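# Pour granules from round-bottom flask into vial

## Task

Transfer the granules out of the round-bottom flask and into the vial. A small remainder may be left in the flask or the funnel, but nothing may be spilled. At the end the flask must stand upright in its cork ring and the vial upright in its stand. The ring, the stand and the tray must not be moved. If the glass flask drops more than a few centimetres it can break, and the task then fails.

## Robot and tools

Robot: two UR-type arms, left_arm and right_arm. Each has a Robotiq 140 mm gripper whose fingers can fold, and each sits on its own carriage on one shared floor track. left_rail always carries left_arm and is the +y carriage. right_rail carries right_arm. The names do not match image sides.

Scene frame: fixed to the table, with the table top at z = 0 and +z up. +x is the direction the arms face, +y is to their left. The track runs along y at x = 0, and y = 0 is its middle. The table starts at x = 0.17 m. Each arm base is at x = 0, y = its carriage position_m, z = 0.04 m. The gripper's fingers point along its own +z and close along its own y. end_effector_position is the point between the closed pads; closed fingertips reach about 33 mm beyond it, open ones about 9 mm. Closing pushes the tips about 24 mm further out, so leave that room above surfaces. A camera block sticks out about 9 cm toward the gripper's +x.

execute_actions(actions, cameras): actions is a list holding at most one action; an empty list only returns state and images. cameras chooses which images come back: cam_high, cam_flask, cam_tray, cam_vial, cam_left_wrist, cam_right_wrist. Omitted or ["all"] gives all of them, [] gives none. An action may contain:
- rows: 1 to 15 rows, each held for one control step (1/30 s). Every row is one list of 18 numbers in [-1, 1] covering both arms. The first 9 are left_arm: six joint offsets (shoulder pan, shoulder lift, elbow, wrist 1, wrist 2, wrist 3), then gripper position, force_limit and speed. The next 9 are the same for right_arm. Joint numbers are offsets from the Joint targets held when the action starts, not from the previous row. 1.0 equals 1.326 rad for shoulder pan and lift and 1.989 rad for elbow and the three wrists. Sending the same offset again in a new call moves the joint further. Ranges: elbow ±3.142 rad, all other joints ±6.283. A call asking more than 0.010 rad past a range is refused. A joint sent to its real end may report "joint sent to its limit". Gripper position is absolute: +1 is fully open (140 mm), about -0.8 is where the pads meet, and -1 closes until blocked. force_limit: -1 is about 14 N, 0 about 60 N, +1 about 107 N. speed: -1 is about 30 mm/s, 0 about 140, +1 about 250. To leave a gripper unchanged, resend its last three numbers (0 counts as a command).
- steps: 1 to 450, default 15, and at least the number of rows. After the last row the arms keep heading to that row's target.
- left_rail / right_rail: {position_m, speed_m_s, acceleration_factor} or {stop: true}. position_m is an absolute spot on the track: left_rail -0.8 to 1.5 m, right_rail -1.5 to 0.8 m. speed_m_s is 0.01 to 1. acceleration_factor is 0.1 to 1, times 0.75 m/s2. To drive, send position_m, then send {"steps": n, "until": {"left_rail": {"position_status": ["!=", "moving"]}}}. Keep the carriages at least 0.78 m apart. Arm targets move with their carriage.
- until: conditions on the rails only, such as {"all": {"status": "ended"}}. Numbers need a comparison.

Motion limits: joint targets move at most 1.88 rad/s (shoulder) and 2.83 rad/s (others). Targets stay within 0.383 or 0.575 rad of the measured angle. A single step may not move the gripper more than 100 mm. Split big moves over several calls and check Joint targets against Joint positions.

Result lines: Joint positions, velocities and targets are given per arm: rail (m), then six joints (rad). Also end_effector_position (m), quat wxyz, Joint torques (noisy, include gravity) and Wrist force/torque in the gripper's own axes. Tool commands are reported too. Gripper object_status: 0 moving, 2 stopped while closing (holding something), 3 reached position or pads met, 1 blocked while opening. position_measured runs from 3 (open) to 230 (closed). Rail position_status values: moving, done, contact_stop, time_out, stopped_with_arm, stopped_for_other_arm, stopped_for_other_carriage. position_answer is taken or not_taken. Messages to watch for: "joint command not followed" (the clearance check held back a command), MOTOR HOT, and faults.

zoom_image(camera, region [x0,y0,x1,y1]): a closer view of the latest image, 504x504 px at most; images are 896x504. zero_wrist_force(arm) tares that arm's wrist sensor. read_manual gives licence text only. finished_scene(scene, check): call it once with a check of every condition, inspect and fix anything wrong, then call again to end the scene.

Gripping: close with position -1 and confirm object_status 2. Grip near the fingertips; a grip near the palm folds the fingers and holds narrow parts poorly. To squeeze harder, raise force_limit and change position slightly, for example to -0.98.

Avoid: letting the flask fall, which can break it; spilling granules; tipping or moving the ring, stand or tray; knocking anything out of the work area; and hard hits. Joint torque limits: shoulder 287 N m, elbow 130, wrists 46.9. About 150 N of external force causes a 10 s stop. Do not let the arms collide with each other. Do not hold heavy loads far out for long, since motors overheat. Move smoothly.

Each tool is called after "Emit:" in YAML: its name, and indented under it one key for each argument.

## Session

Scene 1 is done. Now I look at scene 2.

Emit:
execute_actions:
  actions: []

Scene clock: 0.00 s.
left_arm: end_effector_position=(+0.6290, +1.1759, +0.1760) position_measured=3 object_status=3 end_effector_quat_wxyz=(+0.000, +0.000, +1.000, +0.000) end_effector_velocity=(+0.000, +0.001, +0.000) end_effector_angular_velocity=(+0.001, -0.001, +0.001) | right_arm: end_effector_position=(+0.6290, -1.2021, +0.1760) position_measured=3 object_status=3 end_effector_quat_wxyz=(+0.000, +0.000, +1.000, +0.000) end_effector_velocity=(-0.001, +0.001, -0.001) end_effector_angular_velocity=(+0.000, +0.002, +0.001)
Joint positions: left_arm=[1.176 -0.281 -1.556 2.144 -2.158 -1.571 -0.281] | right_arm=[-1.202 -0.281 -1.556 2.144 -2.158 -1.571 -0.281]
Joint velocities: left_arm=[0 0.001 0 0 -0.001 0.001 0] | right_arm=[0 0.001 0.001 0 0.001 0 0]
Joint torques (N m): no reading
Wrist force (N): no reading
Wrist torque (N m): no reading
Wrist force, peak (N): no reading
Joint targets: left_arm=[1.176 -0.281 -1.556 2.144 -2.158 -1.571 -0.280] | right_arm=[-1.202 -0.280 -1.556 2.144 -2.158 -1.571 -0.280]
Tool commands: left_gripper/position=+1.0 left_gripper/force_limit=+1.0 left_gripper/speed=+1.0 right_gripper/position=+1.0 right_gripper/force_limit=+1.0 right_gripper/speed=+1.0
left_rail: position_m=1.176 position_status=done
right_rail: position_m=-1.202 position_status=done

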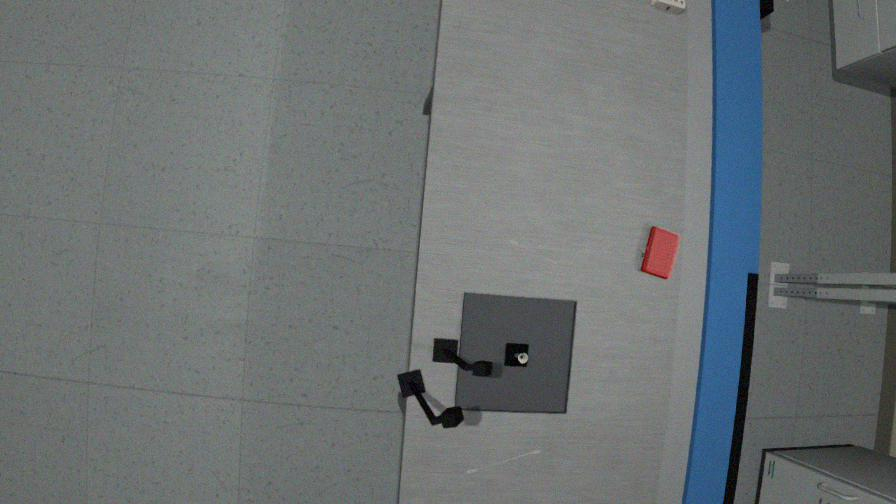

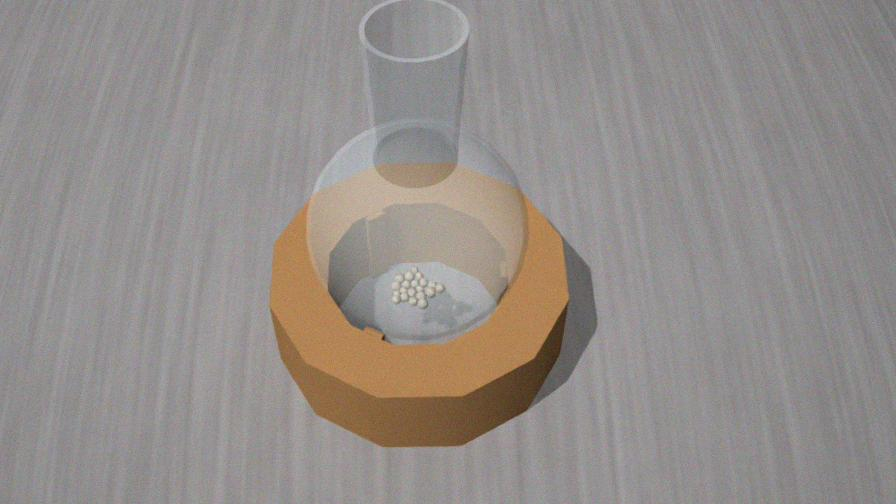

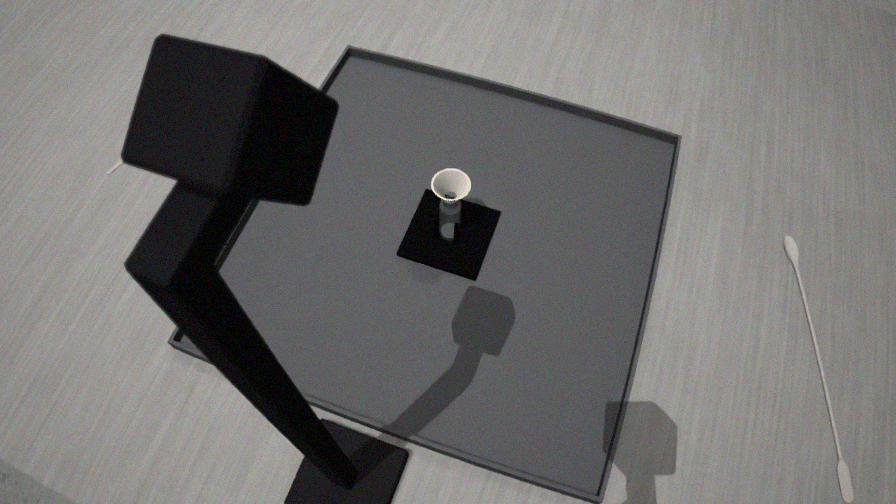

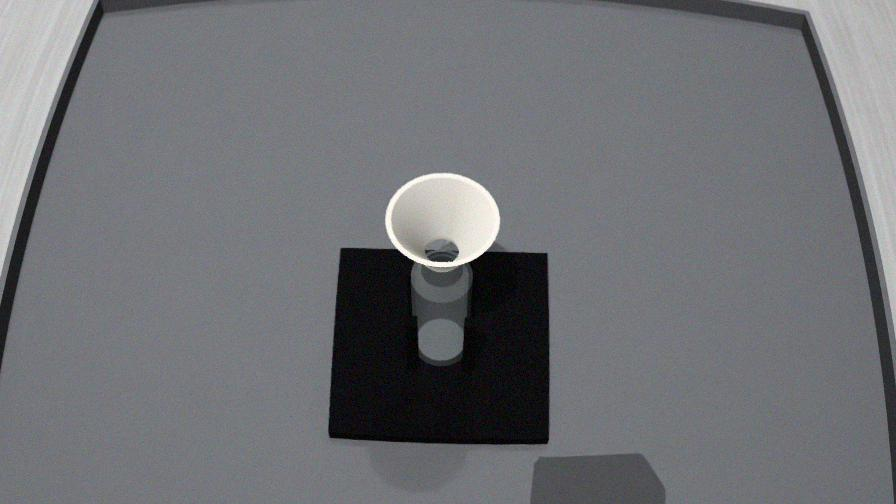

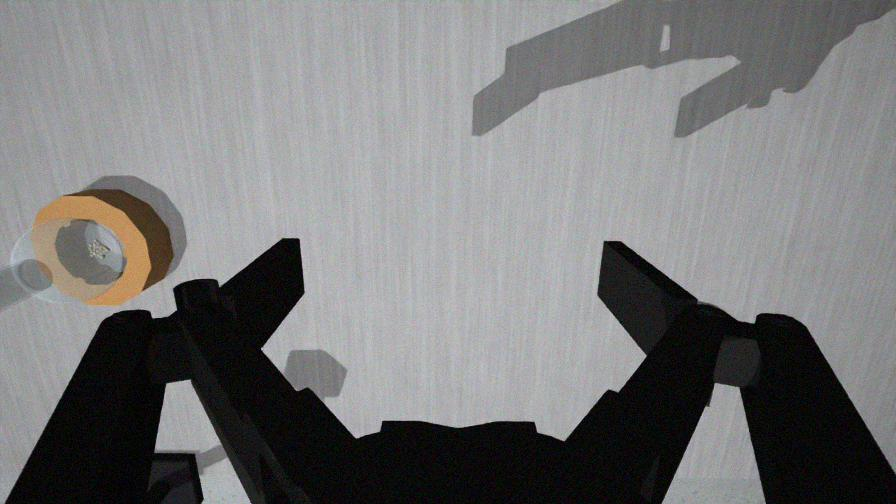

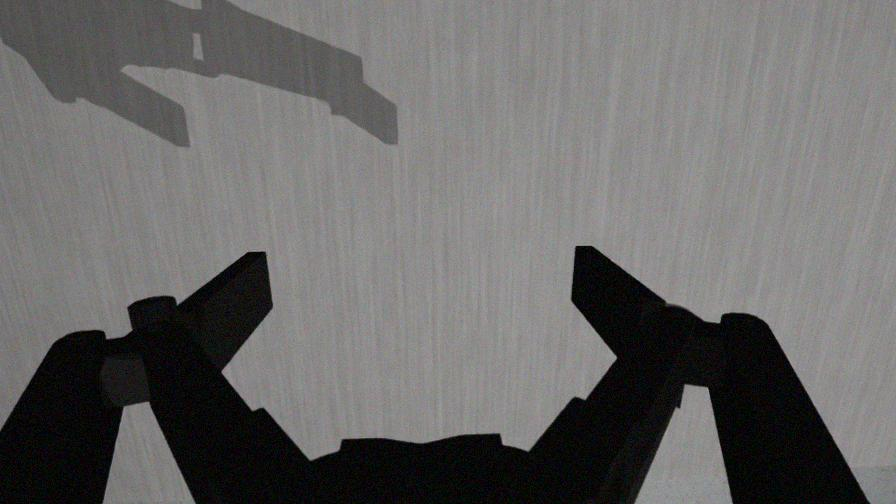

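Emit:
zoom_image:
  camera: "cam_left_wrist"
  region: [0, 150, 200, 350]

Emit:
zoom_image:
  camera: "cam_flask"
  region: [300, 150, 560, 400]

Emit:
zoom_image:
  camera: "cam_high"
  region: [390, 270, 620, 430]

Scaled by 2.520 from the camera's 896x504 image, which has a finer 1280x720 frame.

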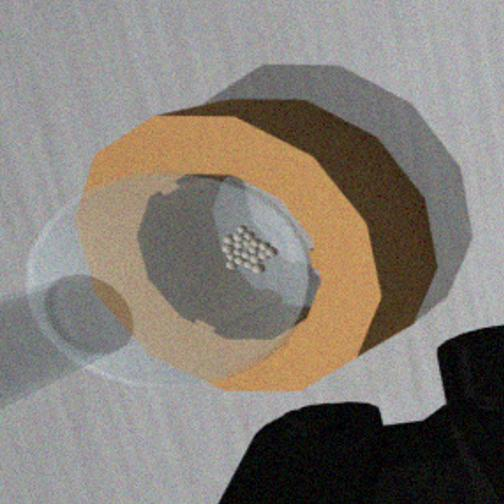

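Scaled by 1.938 from the camera's 896x504 image, which has a finer 1280x720 frame.

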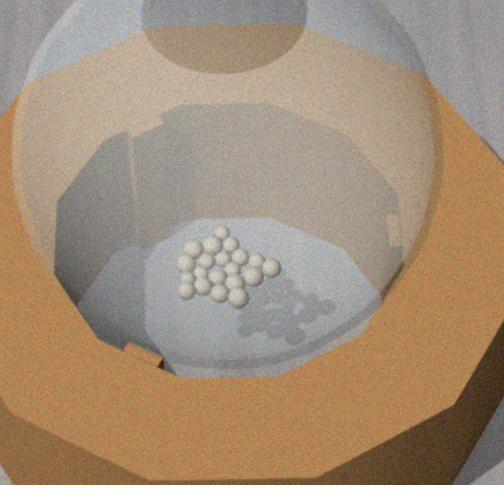

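Scaled by 2.191 from the camera's 896x504 image, which has a finer 1280x720 frame.

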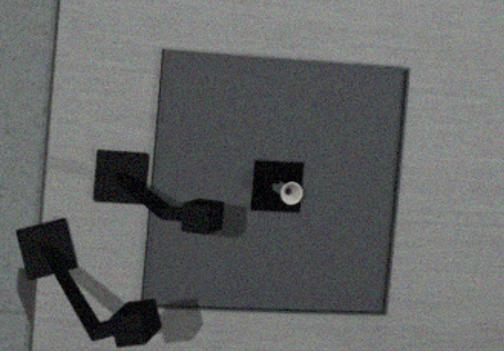

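Emit:
execute_actions:
  actions:
    - {"left_rail": {"position_m": 0.9, "speed_m_s": 0.6, "acceleration_factor": 0.7}, "steps": 120, "until": {"left_rail": {"position_status": ["!=", "moving"]}}}
  cameras: ["cam_left_wrist", "cam_flask"]

Emit:
zoom_image:
  camera: "cam_left_wrist"
  region: [360, 160, 540, 340]

Scene clock: 90.93 s.
left_arm: end_effector_position=(+0.6290, +0.9001, +0.1760) position_measured=3 object_status=3 end_effector_quat_wxyz=(+0.000, +0.000, +1.000, +0.000) end_effector_velocity=(+0.000, -0.002, +0.000) end_effector_angular_velocity=(-0.001, -0.001, +0.002) | right_arm: end_effector_position=(+0.6290, -1.2021, +0.1760) position_measured=3 object_status=3 end_effector_quat_wxyz=(+0.000, +0.000, +1.000, +0.000) end_effector_velocity=(+0.000, +0.000, +0.000) end_effector_angular_velocity=(-0.001, -0.001, +0.001)
Joint positions: left_arm=[0.9 -0.281 -1.556 2.144 -2.158 -1.571 -0.28] | right_arm=[-1.202 -0.281 -1.556 2.144 -2.158 -1.571 -0.281]
Joint velocities: left_arm=[-0.001 0 0 -0.001 0 -0.001 -0.002] | right_arm=[0 0.001 0 0 -0.001 0 0]
Joint torques (N m): left_arm=[-0.78 -45.15 -40.37 -4.71 0.28 0.51] | right_arm=[-1.46 -45.83 -41.44 -4.89 0.2 0.69]
Wrist force (N): left_arm=[-0.4 -0.2 0.2] | right_arm=[0.4 0.4 0.3]
Wrist torque (N m): left_arm=[-0.04 0.09 -0.01] | right_arm=[0.08 -0.09 0.00]
Wrist force, peak (N): left_arm=[-0.5 -1.7 0.6] | right_arm=[0.9 -0.2 0.3]
Joint targets: left_arm=[0.900 -0.281 -1.556 2.144 -2.158 -1.571 -0.280] | right_arm=[-1.202 -0.280 -1.556 2.144 -2.158 -1.571 -0.280]
Tool commands: left_gripper/position=+1.0 left_gripper/force_limit=+1.0 left_gripper/speed=+1.0 right_gripper/position=+1.0 right_gripper/force_limit=+1.0 right_gripper/speed=+1.0
left_rail: position_m=0.900 speed_m_s=0.60 position_status=done
right_rail: position_m=-1.202 position_status=done
Images, in order (width x height): cam_flask 896x504, cam_left_wrist 896x504.

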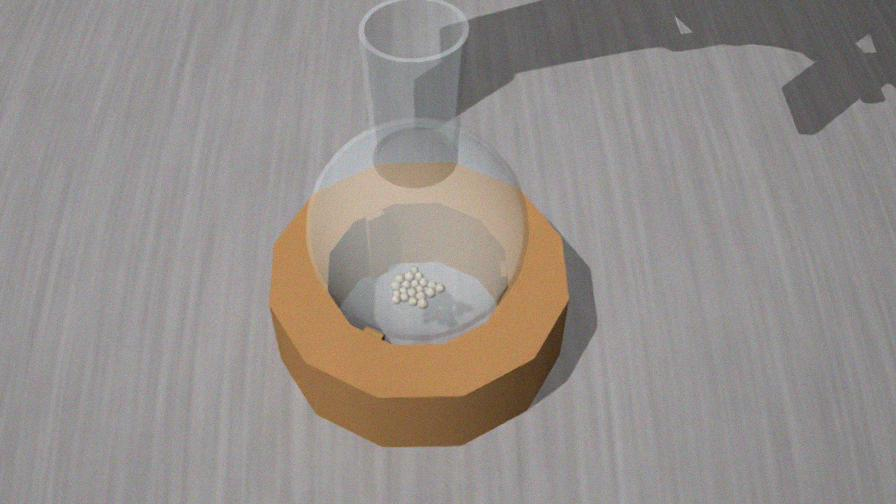

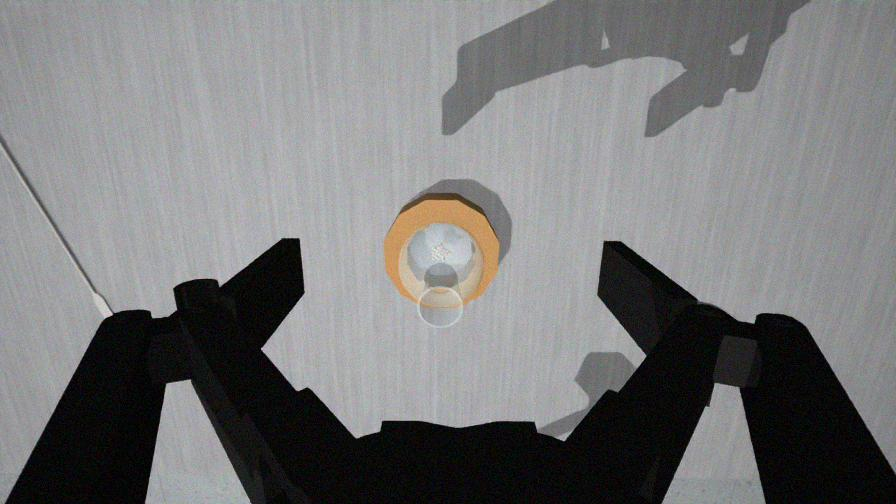

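Scaled by 2.800 from the camera's 896x504 image, which has a finer 1280x720 frame.

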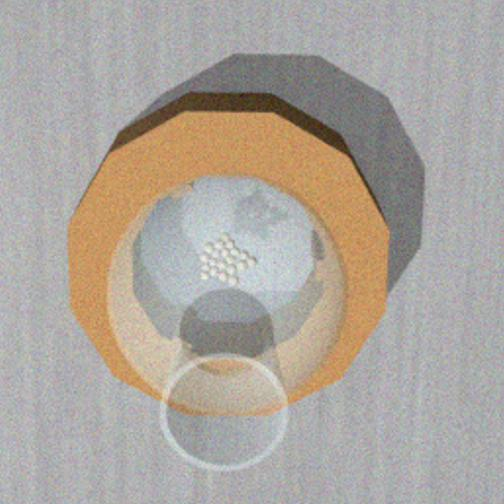

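Emit:
execute_actions:
  actions:
    - {"left_rail": {"position_m": 0.27, "speed_m_s": 0.7, "acceleration_factor": 0.7}, "steps": 150, "until": {"left_rail": {"position_status": ["!=", "moving"]}}}
  cameras: ["cam_left_wrist", "cam_vial"]

Emit:
zoom_image:
  camera: "cam_left_wrist"
  region: [380, 170, 520, 310]

Scene clock: 119.33 s.
left_arm: end_effector_position=(+0.6290, +0.2701, +0.1760) position_measured=3 object_status=3 end_effector_quat_wxyz=(+0.000, +0.000, +1.000, +0.000) end_effector_velocity=(+0.000, -0.001, +0.000) end_effector_angular_velocity=(+0.001, -0.001, -0.001) | right_arm: end_effector_position=(+0.6290, -1.2021, +0.1760) position_measured=3 object_status=3 end_effector_quat_wxyz=(+0.000, +0.000, +1.000, +0.000) end_effector_velocity=(+0.001, +0.000, +0.000) end_effector_angular_velocity=(-0.001, -0.001, +0.000)
Joint positions: left_arm=[0.27 -0.281 -1.556 2.144 -2.158 -1.571 -0.281] | right_arm=[-1.202 -0.281 -1.556 2.144 -2.158 -1.571 -0.281]
Joint velocities: left_arm=[-0.001 0 0 0 0 0.001 0] | right_arm=[0 0 0.001 -0.001 0 -0.001 0]
Joint torques (N m): left_arm=[1.26 -46.51 -39.84 -4.49 0.08 0.5] | right_arm=[3.37 -44.73 -41.31 -4.61 0.39 0.26]
Wrist force (N): left_arm=[-0.3 -0.5 0.2] | right_arm=[0.3 0.2 0.4]
Wrist torque (N m): left_arm=[-0.10 0.07 0.00] | right_arm=[0.06 -0.07 0.00]
Wrist force, peak (N): left_arm=[-0.5 -1.7 0.2] | right_arm=[0.7 0.1 0.6]
Joint targets: left_arm=[0.270 -0.281 -1.556 2.144 -2.158 -1.571 -0.280] | right_arm=[-1.202 -0.280 -1.556 2.144 -2.158 -1.571 -0.280]
Tool commands: left_gripper/position=+1.0 left_gripper/force_limit=+1.0 left_gripper/speed=+1.0 right_gripper/position=+1.0 right_gripper/force_limit=+1.0 right_gripper/speed=+1.0
left_rail: position_m=0.270 speed_m_s=0.70 position_status=done
right_rail: position_m=-1.202 position_status=done
Images, in order (width x height): cam_vial 896x504, cam_left_wrist 896x504.

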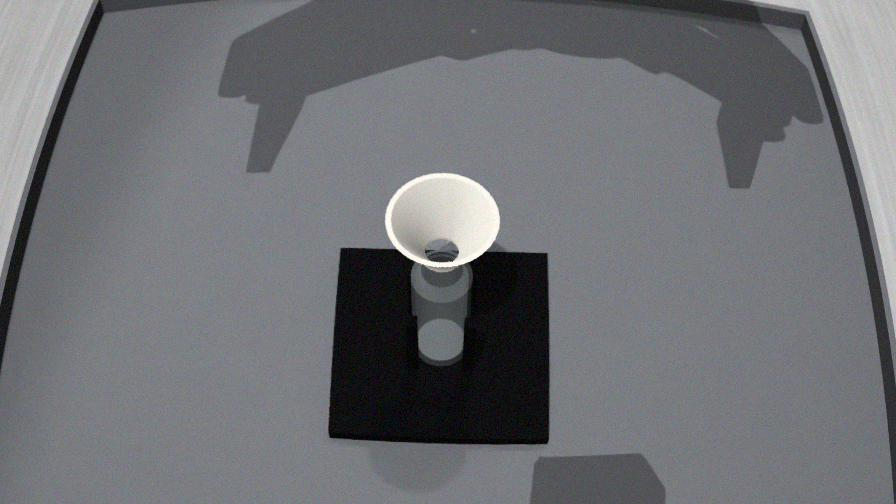

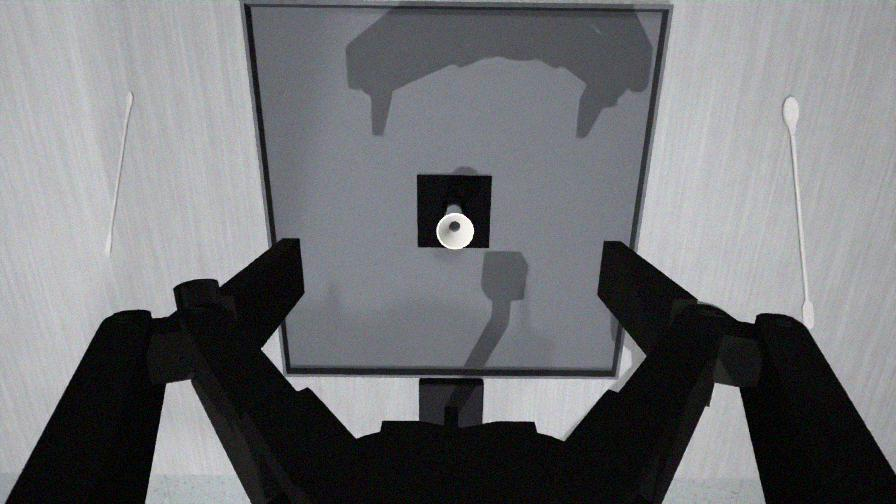

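Scaled by 3.600 from the camera's 896x504 image, which has a finer 1280x720 frame.

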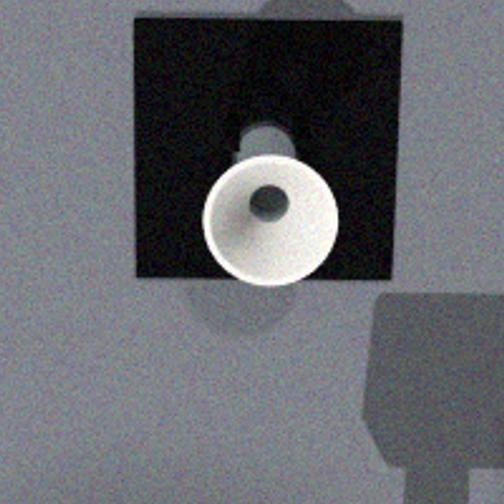

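Emit:
execute_actions:
  actions:
    - {"rows": [[0.00136,0.00308,-0.00064,0.00368,0.00509,0.00091,0.1,-0.5,0,0,0,0,0,0,0,1,1,1],[0.00514,0.01159,-0.00241,0.01387,0.01919,0.00343,0.1,-0.5,0,0,0,0,0,0,0,1,1,1],[0.011,0.0248,-0.00515,0.02969,0.04107,0.00733,0.1,-0.5,0,0,0,0,0,0,0,1,1,1],[0.01855,0.04182,-0.00869,0.05007,0.06926,0.01237,0.1,-0.5,0,0,0,0,0,0,0,1,1,1],[0.02743,0.06183,-0.01284,0.07402,0.10239,0.01829,0.1,-0.5,0,0,0,0,0,0,0,1,1,1],[0.03724,0.08393,-0.01743,0.10048,0.13899,0.02482,0.1,-0.5,0,0,0,0,0,0,0,1,1,1],[0.04764,0.10739,-0.02231,0.12856,0.17785,0.03176,0.1,-0.5,0,0,0,0,0,0,0,1,1,1],[0.05814,0.13104,-0.02722,0.15688,0.21702,0.03876,0.1,-0.5,0,0,0,0,0,0,0,1,1,1],[0.06855,0.1545,-0.03209,0.18497,0.25588,0.0457,0.1,-0.5,0,0,0,0,0,0,0,1,1,1],[0.07835,0.17661,-0.03669,0.21143,0.29248,0.05223,0.1,-0.5,0,0,0,0,0,0,0,1,1,1],[0.08723,0.19661,-0.04084,0.23538,0.32561,0.05815,0.1,-0.5,0,0,0,0,0,0,0,1,1,1],[0.09478,0.21363,-0.04438,0.25576,0.3538,0.06319,0.1,-0.5,0,0,0,0,0,0,0,1,1,1],[0.10064,0.22684,-0.04712,0.27157,0.37568,0.06709,0.1,-0.5,0,0,0,0,0,0,0,1,1,1],[0.10442,0.23536,-0.04889,0.28176,0.38978,0.06961,0.1,-0.5,0,0,0,0,0,0,0,1,1,1],[0.10578,0.23843,-0.04953,0.28545,0.39487,0.07052,0.1,-0.5,0,0,0,0,0,0,0,1,1,1]], "steps": 24}
  cameras: ["cam_high"]

Scene clock: 240.83 s.
left_arm: end_effector_position=(+0.5625, +0.6095, +0.1331) position_measured=117 object_status=3 end_effector_quat_wxyz=(-0.300, +0.146, +0.854, +0.399) end_effector_velocity=(+0.000, +0.001, +0.000) end_effector_angular_velocity=(+0.003, +0.003, -0.003) | right_arm: end_effector_position=(+0.6290, -1.2021, +0.1760) position_measured=3 object_status=3 end_effector_quat_wxyz=(+0.000, +0.000, +1.000, +0.000) end_effector_velocity=(+0.001, +0.000, +0.001) end_effector_angular_velocity=(+0.000, -0.002, +0.000)
Joint positions: left_arm=[0.27 -0.14 -1.24 2.045 -1.591 -0.786 -0.14] | right_arm=[-1.202 -0.281 -1.556 2.144 -2.158 -1.571 -0.281]
Joint velocities: left_arm=[0 0 0.001 0 0.002 0.004 0.001] | right_arm=[0 0 0 0 -0.001 0 0]
Joint torques (N m): left_arm=[12.42 -53.49 -42.48 0.33 4.07 3.07] | right_arm=[0.56 -42.63 -41.34 -4.52 0.69 0.97]
Wrist force (N): left_arm=[-1.1 -0.7 1.5] | right_arm=[0.1 -0.1 0.3]
Wrist torque (N m): left_arm=[-0.04 0.26 0.00] | right_arm=[-0.03 -0.03 0.00]
Wrist force, peak (N): left_arm=[0.2 -4.2 -2.7] | right_arm=[0.4 0.4 0.6]
Joint targets: left_arm=[0.270 -0.140 -1.240 2.045 -1.591 -0.786 -0.140] | right_arm=[-1.202 -0.280 -1.556 2.144 -2.158 -1.571 -0.280]
left_rail: position_m=0.270 speed_m_s=0.70 position_status=done
right_rail: position_m=-1.202 position_status=done
Images, in order (width x height): cam_high 896x504.

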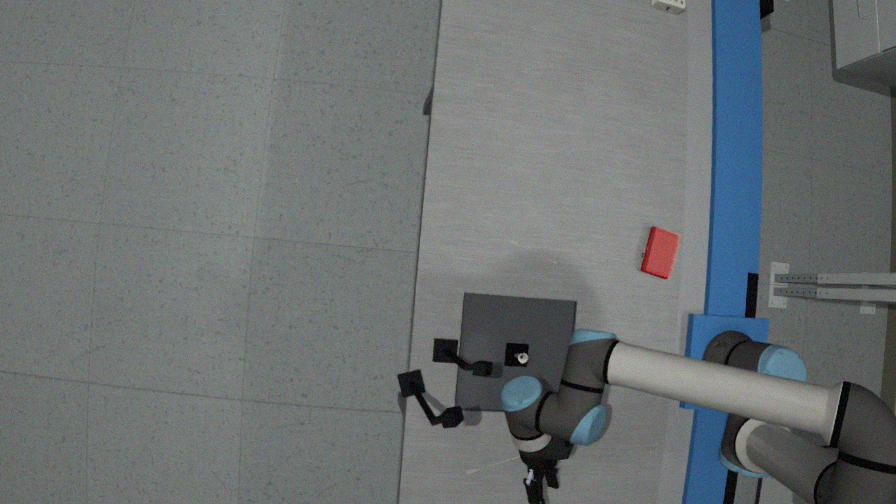

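I'll read the current state before continuing in scene 2.

Emit:
execute_actions:
  actions: []
  cameras: ["cam_flask", "cam_left_wrist"]

Scene clock: 530.67 s.
left_arm: end_effector_position=(+0.5625, +0.6096, +0.1332) position_measured=117 object_status=3 end_effector_quat_wxyz=(-0.301, +0.146, +0.854, +0.399) end_effector_velocity=(+0.001, +0.000, +0.000) end_effector_angular_velocity=(+0.000, -0.001, +0.000) | right_arm: end_effector_position=(+0.6290, -1.2021, +0.1760) position_measured=3 object_status=3 end_effector_quat_wxyz=(+0.000, +0.000, +1.000, +0.000) end_effector_velocity=(+0.000, +0.000, +0.001) end_effector_angular_velocity=(+0.000, -0.002, +0.000)
Joint positions: left_arm=[0.27 -0.14 -1.24 2.045 -1.591 -0.786 -0.14] | right_arm=[-1.202 -0.281 -1.556 2.144 -2.158 -1.571 -0.281]
Joint velocities: left_arm=[0 0 0 -0.001 -0.001 0 0.001] | right_arm=[0 0 -0.001 0 -0.001 0.001 0]
Joint torques (N m): left_arm=[11.7 -52.14 -34.2 -0.63 4.28 2.77] | right_arm=[2.16 -45.52 -41.2 -4.28 0.2 0.64]
Wrist force (N): left_arm=[-0.9 -0.9 1.1] | right_arm=[0.5 -0.1 0.4]
Wrist torque (N m): left_arm=[-0.08 0.22 0.01] | right_arm=[-0.01 -0.10 0.00]
Wrist force, peak (N): left_arm=[-1.3 -1.2 1.3] | right_arm=[0.0 0.5 0.5]
Joint targets: left_arm=[0.270 -0.140 -1.240 2.045 -1.591 -0.786 -0.140] | right_arm=[-1.202 -0.280 -1.556 2.144 -2.158 -1.571 -0.280]
Tool commands: left_gripper/position=+0.1 left_gripper/force_limit=-0.5 left_gripper/speed=+0.0 right_gripper/position=+1.0 right_gripper/force_limit=+1.0 right_gripper/speed=+1.0
left_rail: position_m=0.270 speed_m_s=0.70 position_status=done
right_rail: position_m=-1.202 position_status=done
Images, in order (width x height): cam_flask 896x504, cam_left_wrist 896x504.

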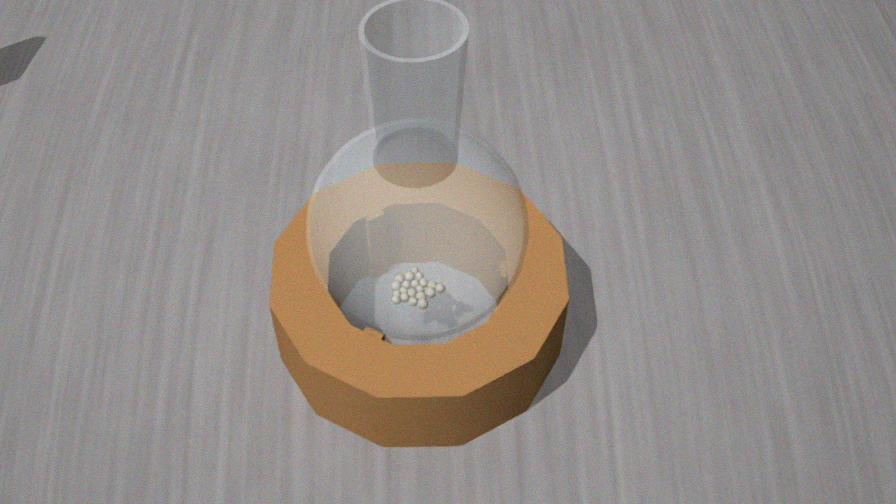

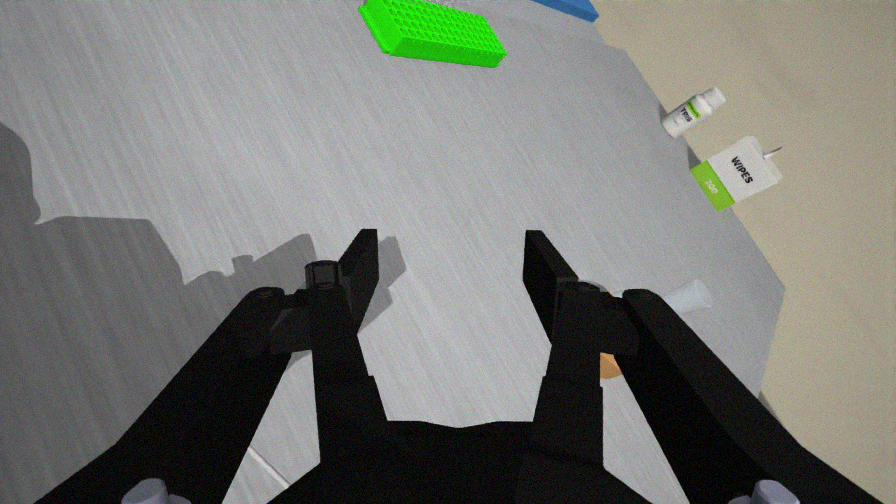

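Emit:
execute_actions:
  actions:
    - {"rows": [[0.00136,0.00308,-0.00064,0.00368,0.00509,0.00091,0.1,-0.5,0,0,0,0,0,0,0,1,1,1],[0.00514,0.01159,-0.00241,0.01387,0.01919,0.00343,0.1,-0.5,0,0,0,0,0,0,0,1,1,1],[0.011,0.0248,-0.00515,0.02969,0.04107,0.00733,0.1,-0.5,0,0,0,0,0,0,0,1,1,1],[0.01855,0.04182,-0.00869,0.05007,0.06926,0.01237,0.1,-0.5,0,0,0,0,0,0,0,1,1,1],[0.02743,0.06182,-0.01284,0.07402,0.10239,0.01829,0.1,-0.5,0,0,0,0,0,0,0,1,1,1],[0.03723,0.08393,-0.01743,0.10048,0.13899,0.02482,0.1,-0.5,0,0,0,0,0,0,0,1,1,1],[0.04764,0.10739,-0.02231,0.12857,0.17785,0.03176,0.1,-0.5,0,0,0,0,0,0,0,1,1,1],[0.05814,0.13104,-0.02722,0.15688,0.21702,0.03876,0.1,-0.5,0,0,0,0,0,0,0,1,1,1],[0.06855,0.1545,-0.0321,0.18497,0.25588,0.0457,0.1,-0.5,0,0,0,0,0,0,0,1,1,1],[0.07835,0.17661,-0.03669,0.21143,0.29248,0.05223,0.1,-0.5,0,0,0,0,0,0,0,1,1,1],[0.08723,0.19661,-0.04084,0.23538,0.32561,0.05815,0.1,-0.5,0,0,0,0,0,0,0,1,1,1],[0.09478,0.21363,-0.04438,0.25576,0.3538,0.06319,0.1,-0.5,0,0,0,0,0,0,0,1,1,1],[0.10064,0.22684,-0.04712,0.27158,0.37568,0.06709,0.1,-0.5,0,0,0,0,0,0,0,1,1,1],[0.10442,0.23535,-0.04889,0.28177,0.38978,0.06961,0.1,-0.5,0,0,0,0,0,0,0,1,1,1],[0.10578,0.23843,-0.04953,0.28545,0.39487,0.07052,0.1,-0.5,0,0,0,0,0,0,0,1,1,1]], "steps": 24}
  cameras: ["cam_flask", "cam_left_wrist"]

Scene clock: 553.97 s.
left_arm: end_effector_position=(+0.6669, +0.7847, +0.1022) position_measured=117 object_status=3 end_effector_quat_wxyz=(+0.500, -0.500, -0.500, -0.500) end_effector_velocity=(+0.000, +0.000, -0.001) end_effector_angular_velocity=(+0.000, +0.004, -0.001) | right_arm: end_effector_position=(+0.6290, -1.2021, +0.1760) position_measured=3 object_status=3 end_effector_quat_wxyz=(+0.000, +0.000, +1.000, +0.000) end_effector_velocity=(+0.000, +0.001, +0.000) end_effector_angular_velocity=(+0.000, +0.001, +0.002)
Joint positions: left_arm=[0.27 0 -0.924 1.947 -1.023 -0.001 0] | right_arm=[-1.202 -0.281 -1.556 2.144 -2.158 -1.571 -0.281]
Joint velocities: left_arm=[0 0.001 0.001 0 0.001 0.002 0.002] | right_arm=[0 0.002 0 0 0.001 0 0]
Joint torques (N m): left_arm=[11.29 -69 -32.62 2.05 2.57 3.1] | right_arm=[-0.33 -42.9 -41.66 -4.16 0.31 0.65]
Wrist force (N): left_arm=[-1.2 -1.1 1.6] | right_arm=[0.3 0.2 0.1]
Wrist torque (N m): left_arm=[-0.03 0.14 -0.04] | right_arm=[0.05 -0.06 0.00]
Wrist force, peak (N): left_arm=[-4.2 -0.4 4.3] | right_arm=[0.7 0.3 0.5]
Joint targets: left_arm=[0.270 0.000 -0.924 1.947 -1.023 0.000 0.000] | right_arm=[-1.202 -0.280 -1.556 2.144 -2.158 -1.571 -0.280]
left_rail: position_m=0.270 speed_m_s=0.70 position_status=done
right_rail: position_m=-1.202 position_status=done
Images, in order (width x height): cam_flask 896x504, cam_left_wrist 896x504.

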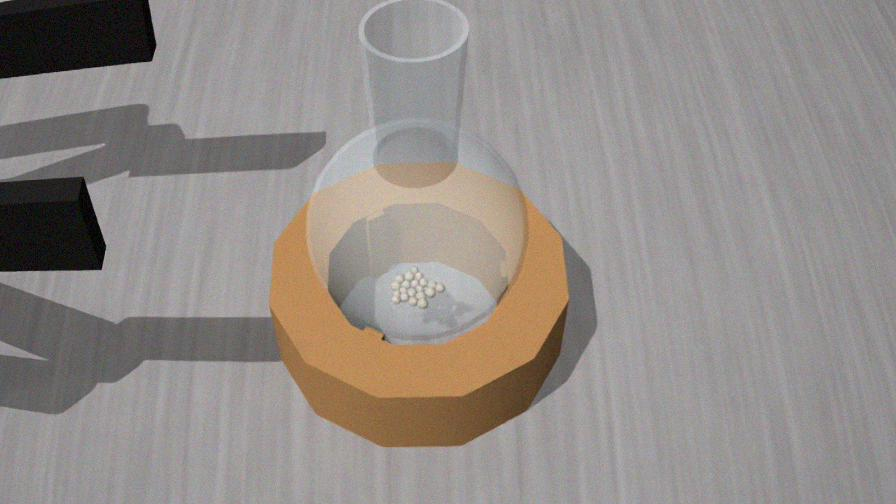

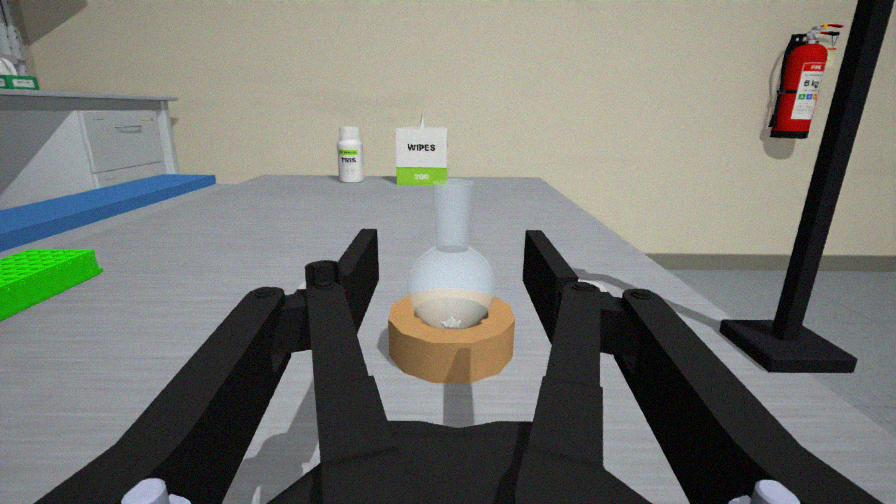

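Emit:
zoom_image:
  camera: "cam_left_wrist"
  region: [340, 160, 560, 400]

Scaled by 2.100 from the camera's 896x504 image, which has a finer 1280x720 frame.

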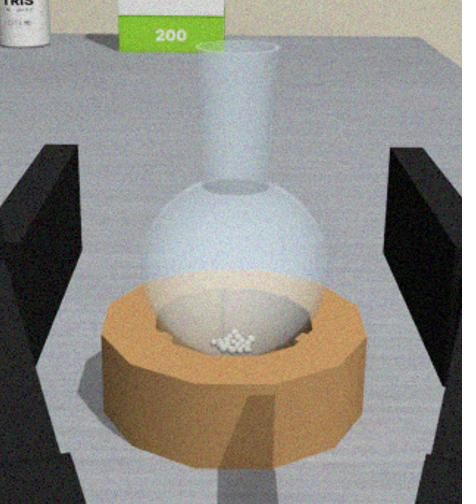

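Emit:
execute_actions:
  actions:
    - {"left_rail": {"position_m": 0.325, "speed_m_s": 0.2}, "steps": 90, "until": {"left_rail": {"position_status": ["!=", "moving"]}}}
  cameras: ["cam_flask", "cam_left_wrist"]

Emit:
zoom_image:
  camera: "cam_left_wrist"
  region: [340, 160, 560, 400]

Scene clock: 574.03 s.
left_arm: end_effector_position=(+0.6669, +0.8396, +0.1021) position_measured=117 object_status=3 end_effector_quat_wxyz=(+0.500, -0.500, -0.500, -0.500) end_effector_velocity=(+0.001, +0.001, +0.000) end_effector_angular_velocity=(+0.000, -0.002, -0.001) | right_arm: end_effector_position=(+0.6290, -1.2021, +0.1760) position_measured=3 object_status=3 end_effector_quat_wxyz=(+0.000, +0.000, +1.000, +0.000) end_effector_velocity=(+0.000, +0.002, +0.001) end_effector_angular_velocity=(+0.001, +0.000, +0.002)
Joint positions: left_arm=[0.325 0 -0.924 1.947 -1.023 0 0] | right_arm=[-1.202 -0.281 -1.556 2.144 -2.158 -1.571 -0.281]
Joint velocities: left_arm=[0.001 0.001 0 -0.001 0 0.001 -0.001] | right_arm=[0 0.002 -0.001 0 0.002 0.001 0]
Joint torques (N m): left_arm=[3.12 -69.01 -22.47 0.57 2.7 2.88] | right_arm=[-1.09 -45.89 -40.48 -4.12 0.49 0.57]
Wrist force (N): left_arm=[-1.2 -1.1 1.7] | right_arm=[0.5 -0.2 0.3]
Wrist torque (N m): left_arm=[-0.04 0.13 -0.04] | right_arm=[-0.04 -0.10 0.00]
Wrist force, peak (N): left_arm=[-1.8 -0.5 3.4] | right_arm=[-0.3 0.1 0.7]
Joint targets: left_arm=[0.325 0.000 -0.924 1.947 -1.023 0.000 0.000] | right_arm=[-1.202 -0.280 -1.556 2.144 -2.158 -1.571 -0.280]
Tool commands: left_gripper/position=+0.1 left_gripper/force_limit=-0.5 left_gripper/speed=+0.0 right_gripper/position=+1.0 right_gripper/force_limit=+1.0 right_gripper/speed=+1.0
left_rail: position_m=0.325 speed_m_s=0.20 position_status=done
right_rail: position_m=-1.202 position_status=done
Images, in order (width x height): cam_flask 896x504, cam_left_wrist 896x504.

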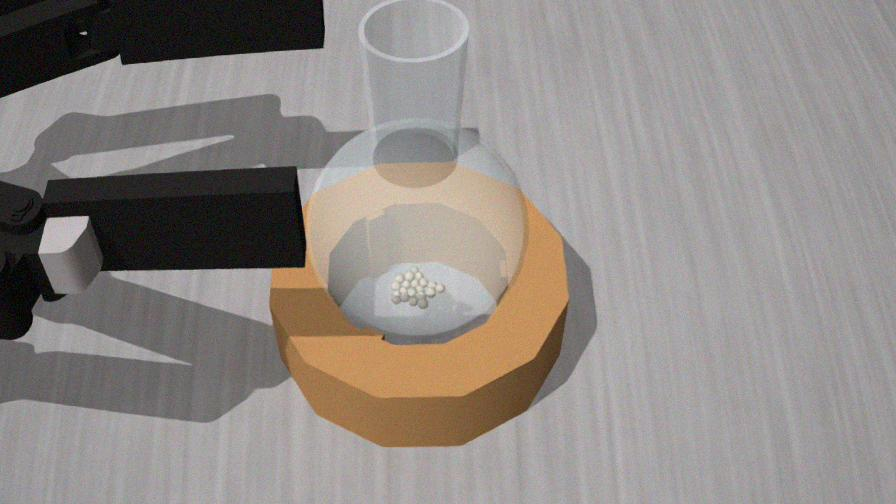

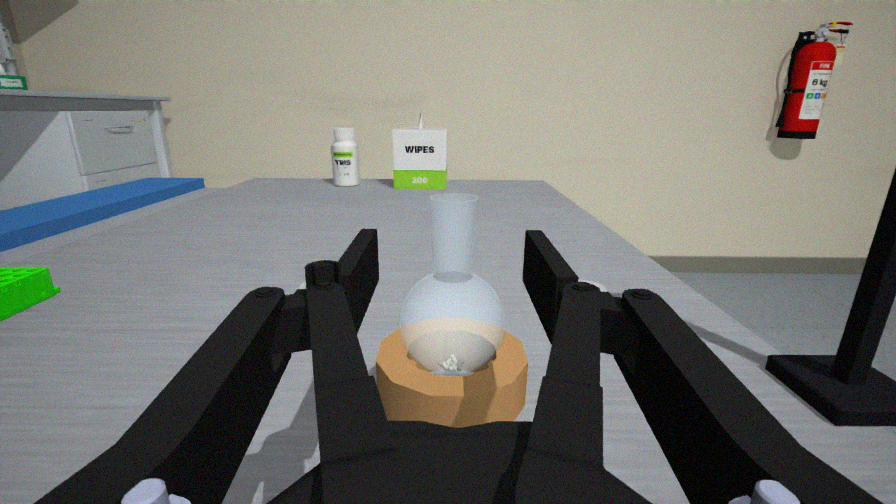

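Scaled by 2.100 from the camera's 896x504 image, which has a finer 1280x720 frame.

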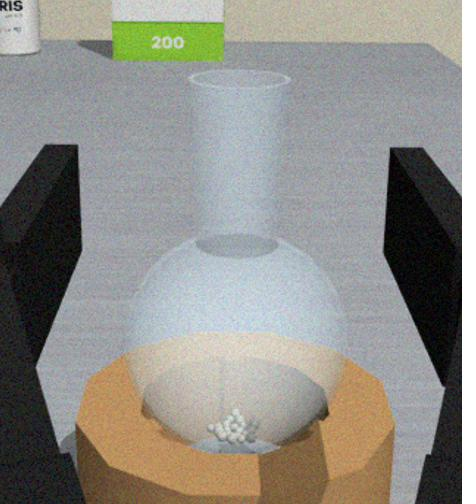

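Emit:
execute_actions:
  actions:
    - {"rows": [[0,0.00014,-0.00021,0.00011,0,0,0.1,-0.5,0,0,0,0,0,0,0,1,1,1],[0,0.00028,-0.00041,0.00023,0,0,0.1,-0.5,0,0,0,0,0,0,0,1,1,1],[0,0.00041,-0.00062,0.00034,0,0,0.1,-0.5,0,0,0,0,0,0,0,1,1,1],[0,0.00055,-0.00083,0.00046,0,0,0.1,-0.5,0,0,0,0,0,0,0,1,1,1],[0,0.00069,-0.001032,0.000572,0,0,0.1,-0.5,0,0,0,0,0,0,0,1,1,1]], "steps": 15}
  cameras: []

Emit:
execute_actions:
  actions:
    - {"left_rail": {"position_m": 0.3586, "speed_m_s": 0.1}, "steps": 90, "until": {"left_rail": {"position_status": ["!=", "moving"]}}}
  cameras: ["cam_flask", "cam_left_wrist"]

Emit:
zoom_image:
  camera: "cam_left_wrist"
  region: [340, 160, 560, 400]

Scene clock: 605.47 s.
left_arm: end_effector_position=(+0.6679, +0.8397, +0.1021) position_measured=117 object_status=3 end_effector_quat_wxyz=(+0.500, -0.500, -0.500, -0.500) end_effector_velocity=(+0.000, +0.000, +0.000) end_effector_angular_velocity=(+0.000, +0.002, +0.000) | right_arm: end_effector_position=(+0.6290, -1.2021, +0.1760) position_measured=3 object_status=3 end_effector_quat_wxyz=(+0.000, +0.000, +1.000, +0.000) end_effector_velocity=(-0.001, +0.000, +0.000) end_effector_angular_velocity=(-0.001, +0.002, +0.000)
Joint positions: left_arm=[0.325 0 -0.923 1.945 -1.022 0 0] | right_arm=[-1.202 -0.281 -1.556 2.144 -2.158 -1.571 -0.281]
Joint velocities: left_arm=[0 -0.001 0 0 0 0 0.002] | right_arm=[0 0 0 0.001 0.001 -0.001 0]
Joint torques (N m): left_arm=[-10.26 -68.48 -32.85 1.89 2.31 2.84] | right_arm=[-0.27 -45.02 -40.78 -4.07 0.21 0.74]
Wrist force (N): left_arm=[-1.6 -1.0 1.6] | right_arm=[0.3 0.3 0.6]
Wrist torque (N m): left_arm=[-0.01 0.24 -0.04] | right_arm=[0.08 -0.07 0.00]
Wrist force, peak (N): left_arm=[-1.4 -1.1 2.3] | right_arm=[0.2 0.1 0.8]
Joint targets: left_arm=[0.325 0.000 -0.923 1.945 -1.022 0.000 0.000] | right_arm=[-1.202 -0.280 -1.556 2.144 -2.158 -1.571 -0.280]
left_rail: position_m=0.325 speed_m_s=0.20 position_status=done
right_rail: position_m=-1.202 position_status=done
No camera images: "cameras" was empty.

Scene clock: 606.23 s.
left_arm: end_effector_position=(+0.6680, +0.8732, +0.1021) position_measured=117 object_status=3 end_effector_quat_wxyz=(+0.500, -0.500, -0.500, -0.500) end_effector_velocity=(+0.000, +0.000, +0.000) end_effector_angular_velocity=(+0.000, +0.000, +0.001) | right_arm: end_effector_position=(+0.6290, -1.2021, +0.1760) position_measured=3 object_status=3 end_effector_quat_wxyz=(+0.000, +0.000, +1.000, +0.000) end_effector_velocity=(+0.001, +0.000, +0.001) end_effector_angular_velocity=(+0.000, -0.002, -0.001)
Joint positions: left_arm=[0.359 0 -0.923 1.945 -1.022 0 0] | right_arm=[-1.202 -0.281 -1.556 2.144 -2.158 -1.571 -0.28]
Joint velocities: left_arm=[0 0.001 0 0 0 0 0.001] | right_arm=[0 0 -0.001 -0.001 0 0 0]
Joint torques (N m): left_arm=[1.62 -68.28 -31 1.62 2.37 2.85] | right_arm=[2.88 -45.52 -42.48 -3.56 0.37 0.87]
Wrist force (N): left_arm=[-1.7 -1.0 1.5] | right_arm=[0.3 -0.1 0.1]
Wrist torque (N m): left_arm=[0.00 0.26 -0.04] | right_arm=[-0.03 -0.05 0.00]
Wrist force, peak (N): left_arm=[-1.3 -0.8 3.2] | right_arm=[0.6 0.2 0.0]
Joint targets: left_arm=[0.359 0.000 -0.923 1.945 -1.022 0.000 0.000] | right_arm=[-1.202 -0.280 -1.556 2.144 -2.158 -1.571 -0.280]
Tool commands: left_gripper/position=+0.1 left_gripper/force_limit=-0.5 left_gripper/speed=+0.0 right_gripper/position=+1.0 right_gripper/force_limit=+1.0 right_gripper/speed=+1.0
left_rail: position_m=0.359 speed_m_s=0.10 position_status=done
right_rail: position_m=-1.202 position_status=done
Images, in order (width x height): cam_flask 896x504, cam_left_wrist 896x504.

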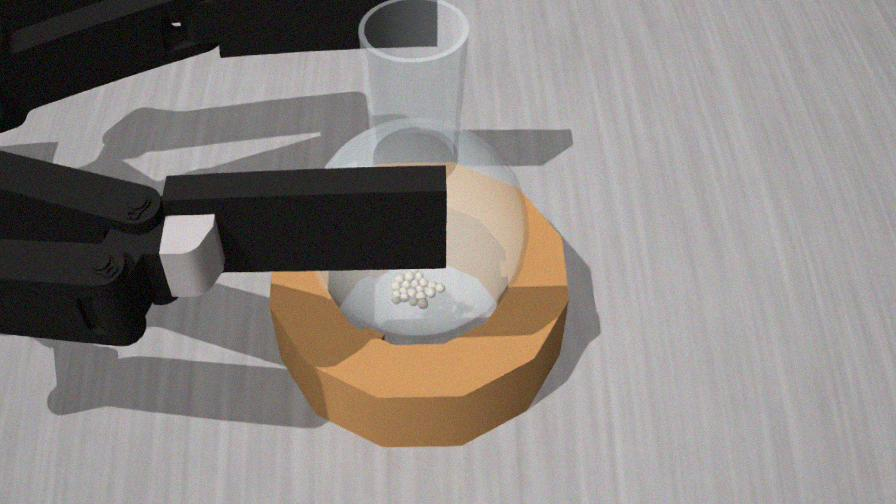

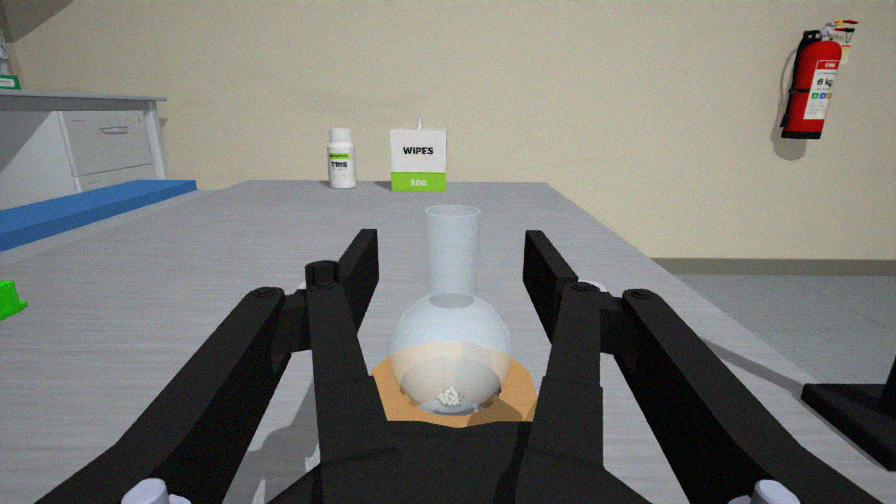

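Scaled by 2.100 from the camera's 896x504 image, which has a finer 1280x720 frame.

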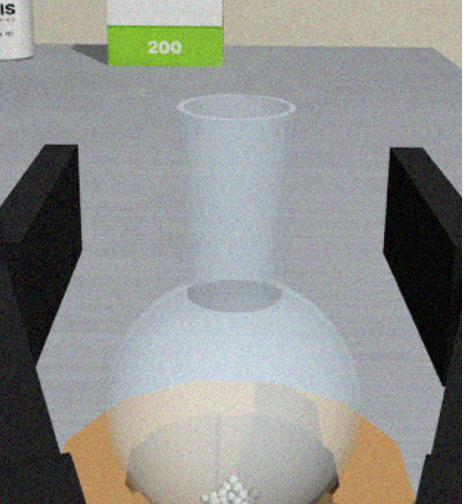

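Emit:
execute_actions:
  actions:
    - {"rows": [[0,0,0,0,0,0,-1,-0.5,-1,0,0,0,0,0,0,1,1,1]], "steps": 72}
  cameras: ["cam_flask", "cam_left_wrist"]

Emit:
zoom_image:
  camera: "cam_left_wrist"
  region: [340, 160, 560, 400]

Scene clock: 617.90 s.
left_arm: end_effector_position=(+0.6680, +0.8733, +0.1021) position_measured=197 object_status=2 end_effector_quat_wxyz=(+0.500, -0.500, -0.500, -0.500) end_effector_velocity=(+0.000, +0.000, +0.000) end_effector_angular_velocity=(+0.000, +0.000, +0.000) | right_arm: end_effector_position=(+0.6290, -1.2021, +0.1760) position_measured=3 object_status=3 end_effector_quat_wxyz=(+0.000, +0.000, +1.000, +0.000) end_effector_velocity=(-0.001, +0.002, -0.001) end_effector_angular_velocity=(+0.001, +0.003, +0.001)
Joint positions: left_arm=[0.359 0 -0.923 1.945 -1.022 0 0] | right_arm=[-1.202 -0.281 -1.556 2.144 -2.158 -1.571 -0.281]
Joint velocities: left_arm=[0 0 0 0 -0.001 0 0.001] | right_arm=[0 0.002 0.001 0.001 0.001 0 0]
Joint torques (N m): left_arm=[8.6 -70.25 -15.33 -0.17 1.94 2.95] | right_arm=[1.49 -45.58 -41.93 -3.7 0.17 0.83]
Wrist force (N): left_arm=[-1.3 -0.7 1.4] | right_arm=[0.3 0.1 0.2]
Wrist torque (N m): left_arm=[-0.01 0.17 -0.05] | right_arm=[0.02 -0.07 0.00]
Wrist force, peak (N): left_arm=[-1.4 -1.1 2.4] | right_arm=[0.7 0.3 0.6]
Joint targets: left_arm=[0.359 0.000 -0.923 1.945 -1.022 0.000 0.000] | right_arm=[-1.202 -0.280 -1.556 2.144 -2.158 -1.571 -0.280]
left_rail: position_m=0.359 speed_m_s=0.10 position_status=done
right_rail: position_m=-1.202 position_status=done
Images, in order (width x height): cam_flask 896x504, cam_left_wrist 896x504.

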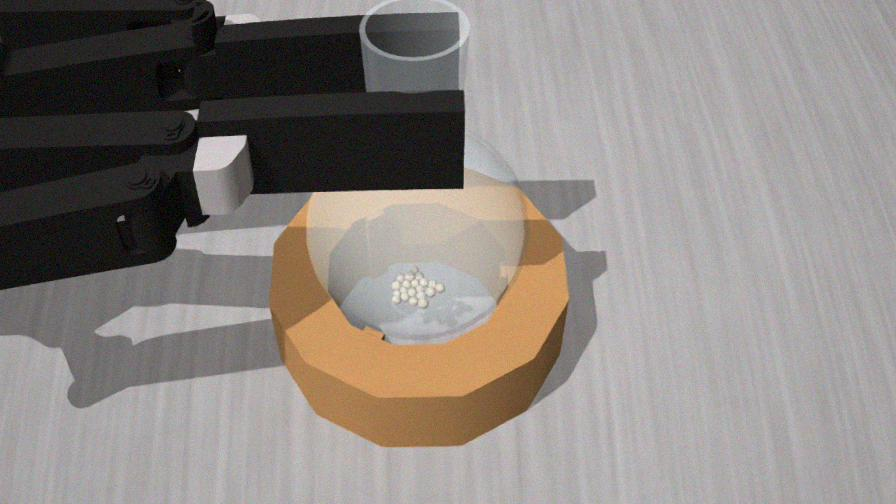

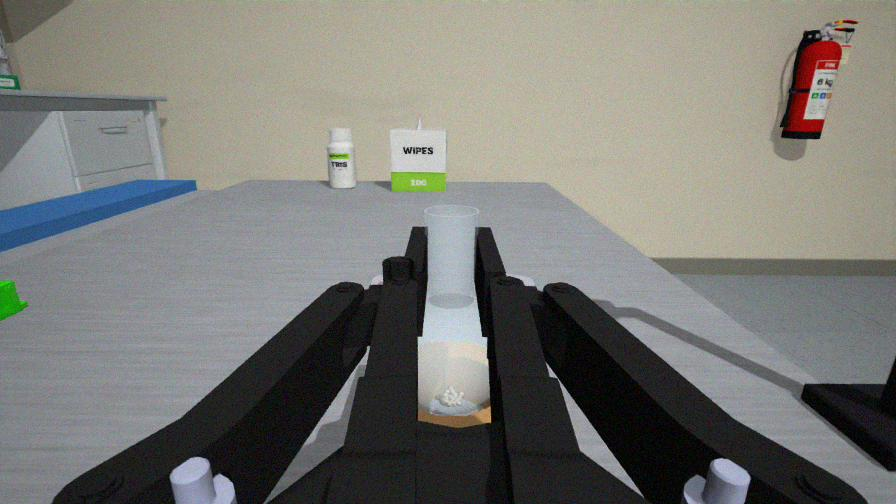

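Scaled by 2.100 from the camera's 896x504 image, which has a finer 1280x720 frame.

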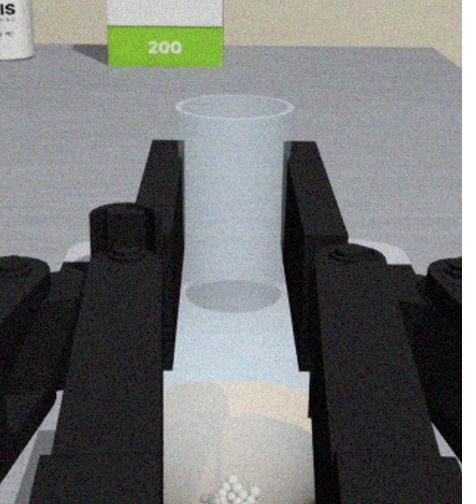

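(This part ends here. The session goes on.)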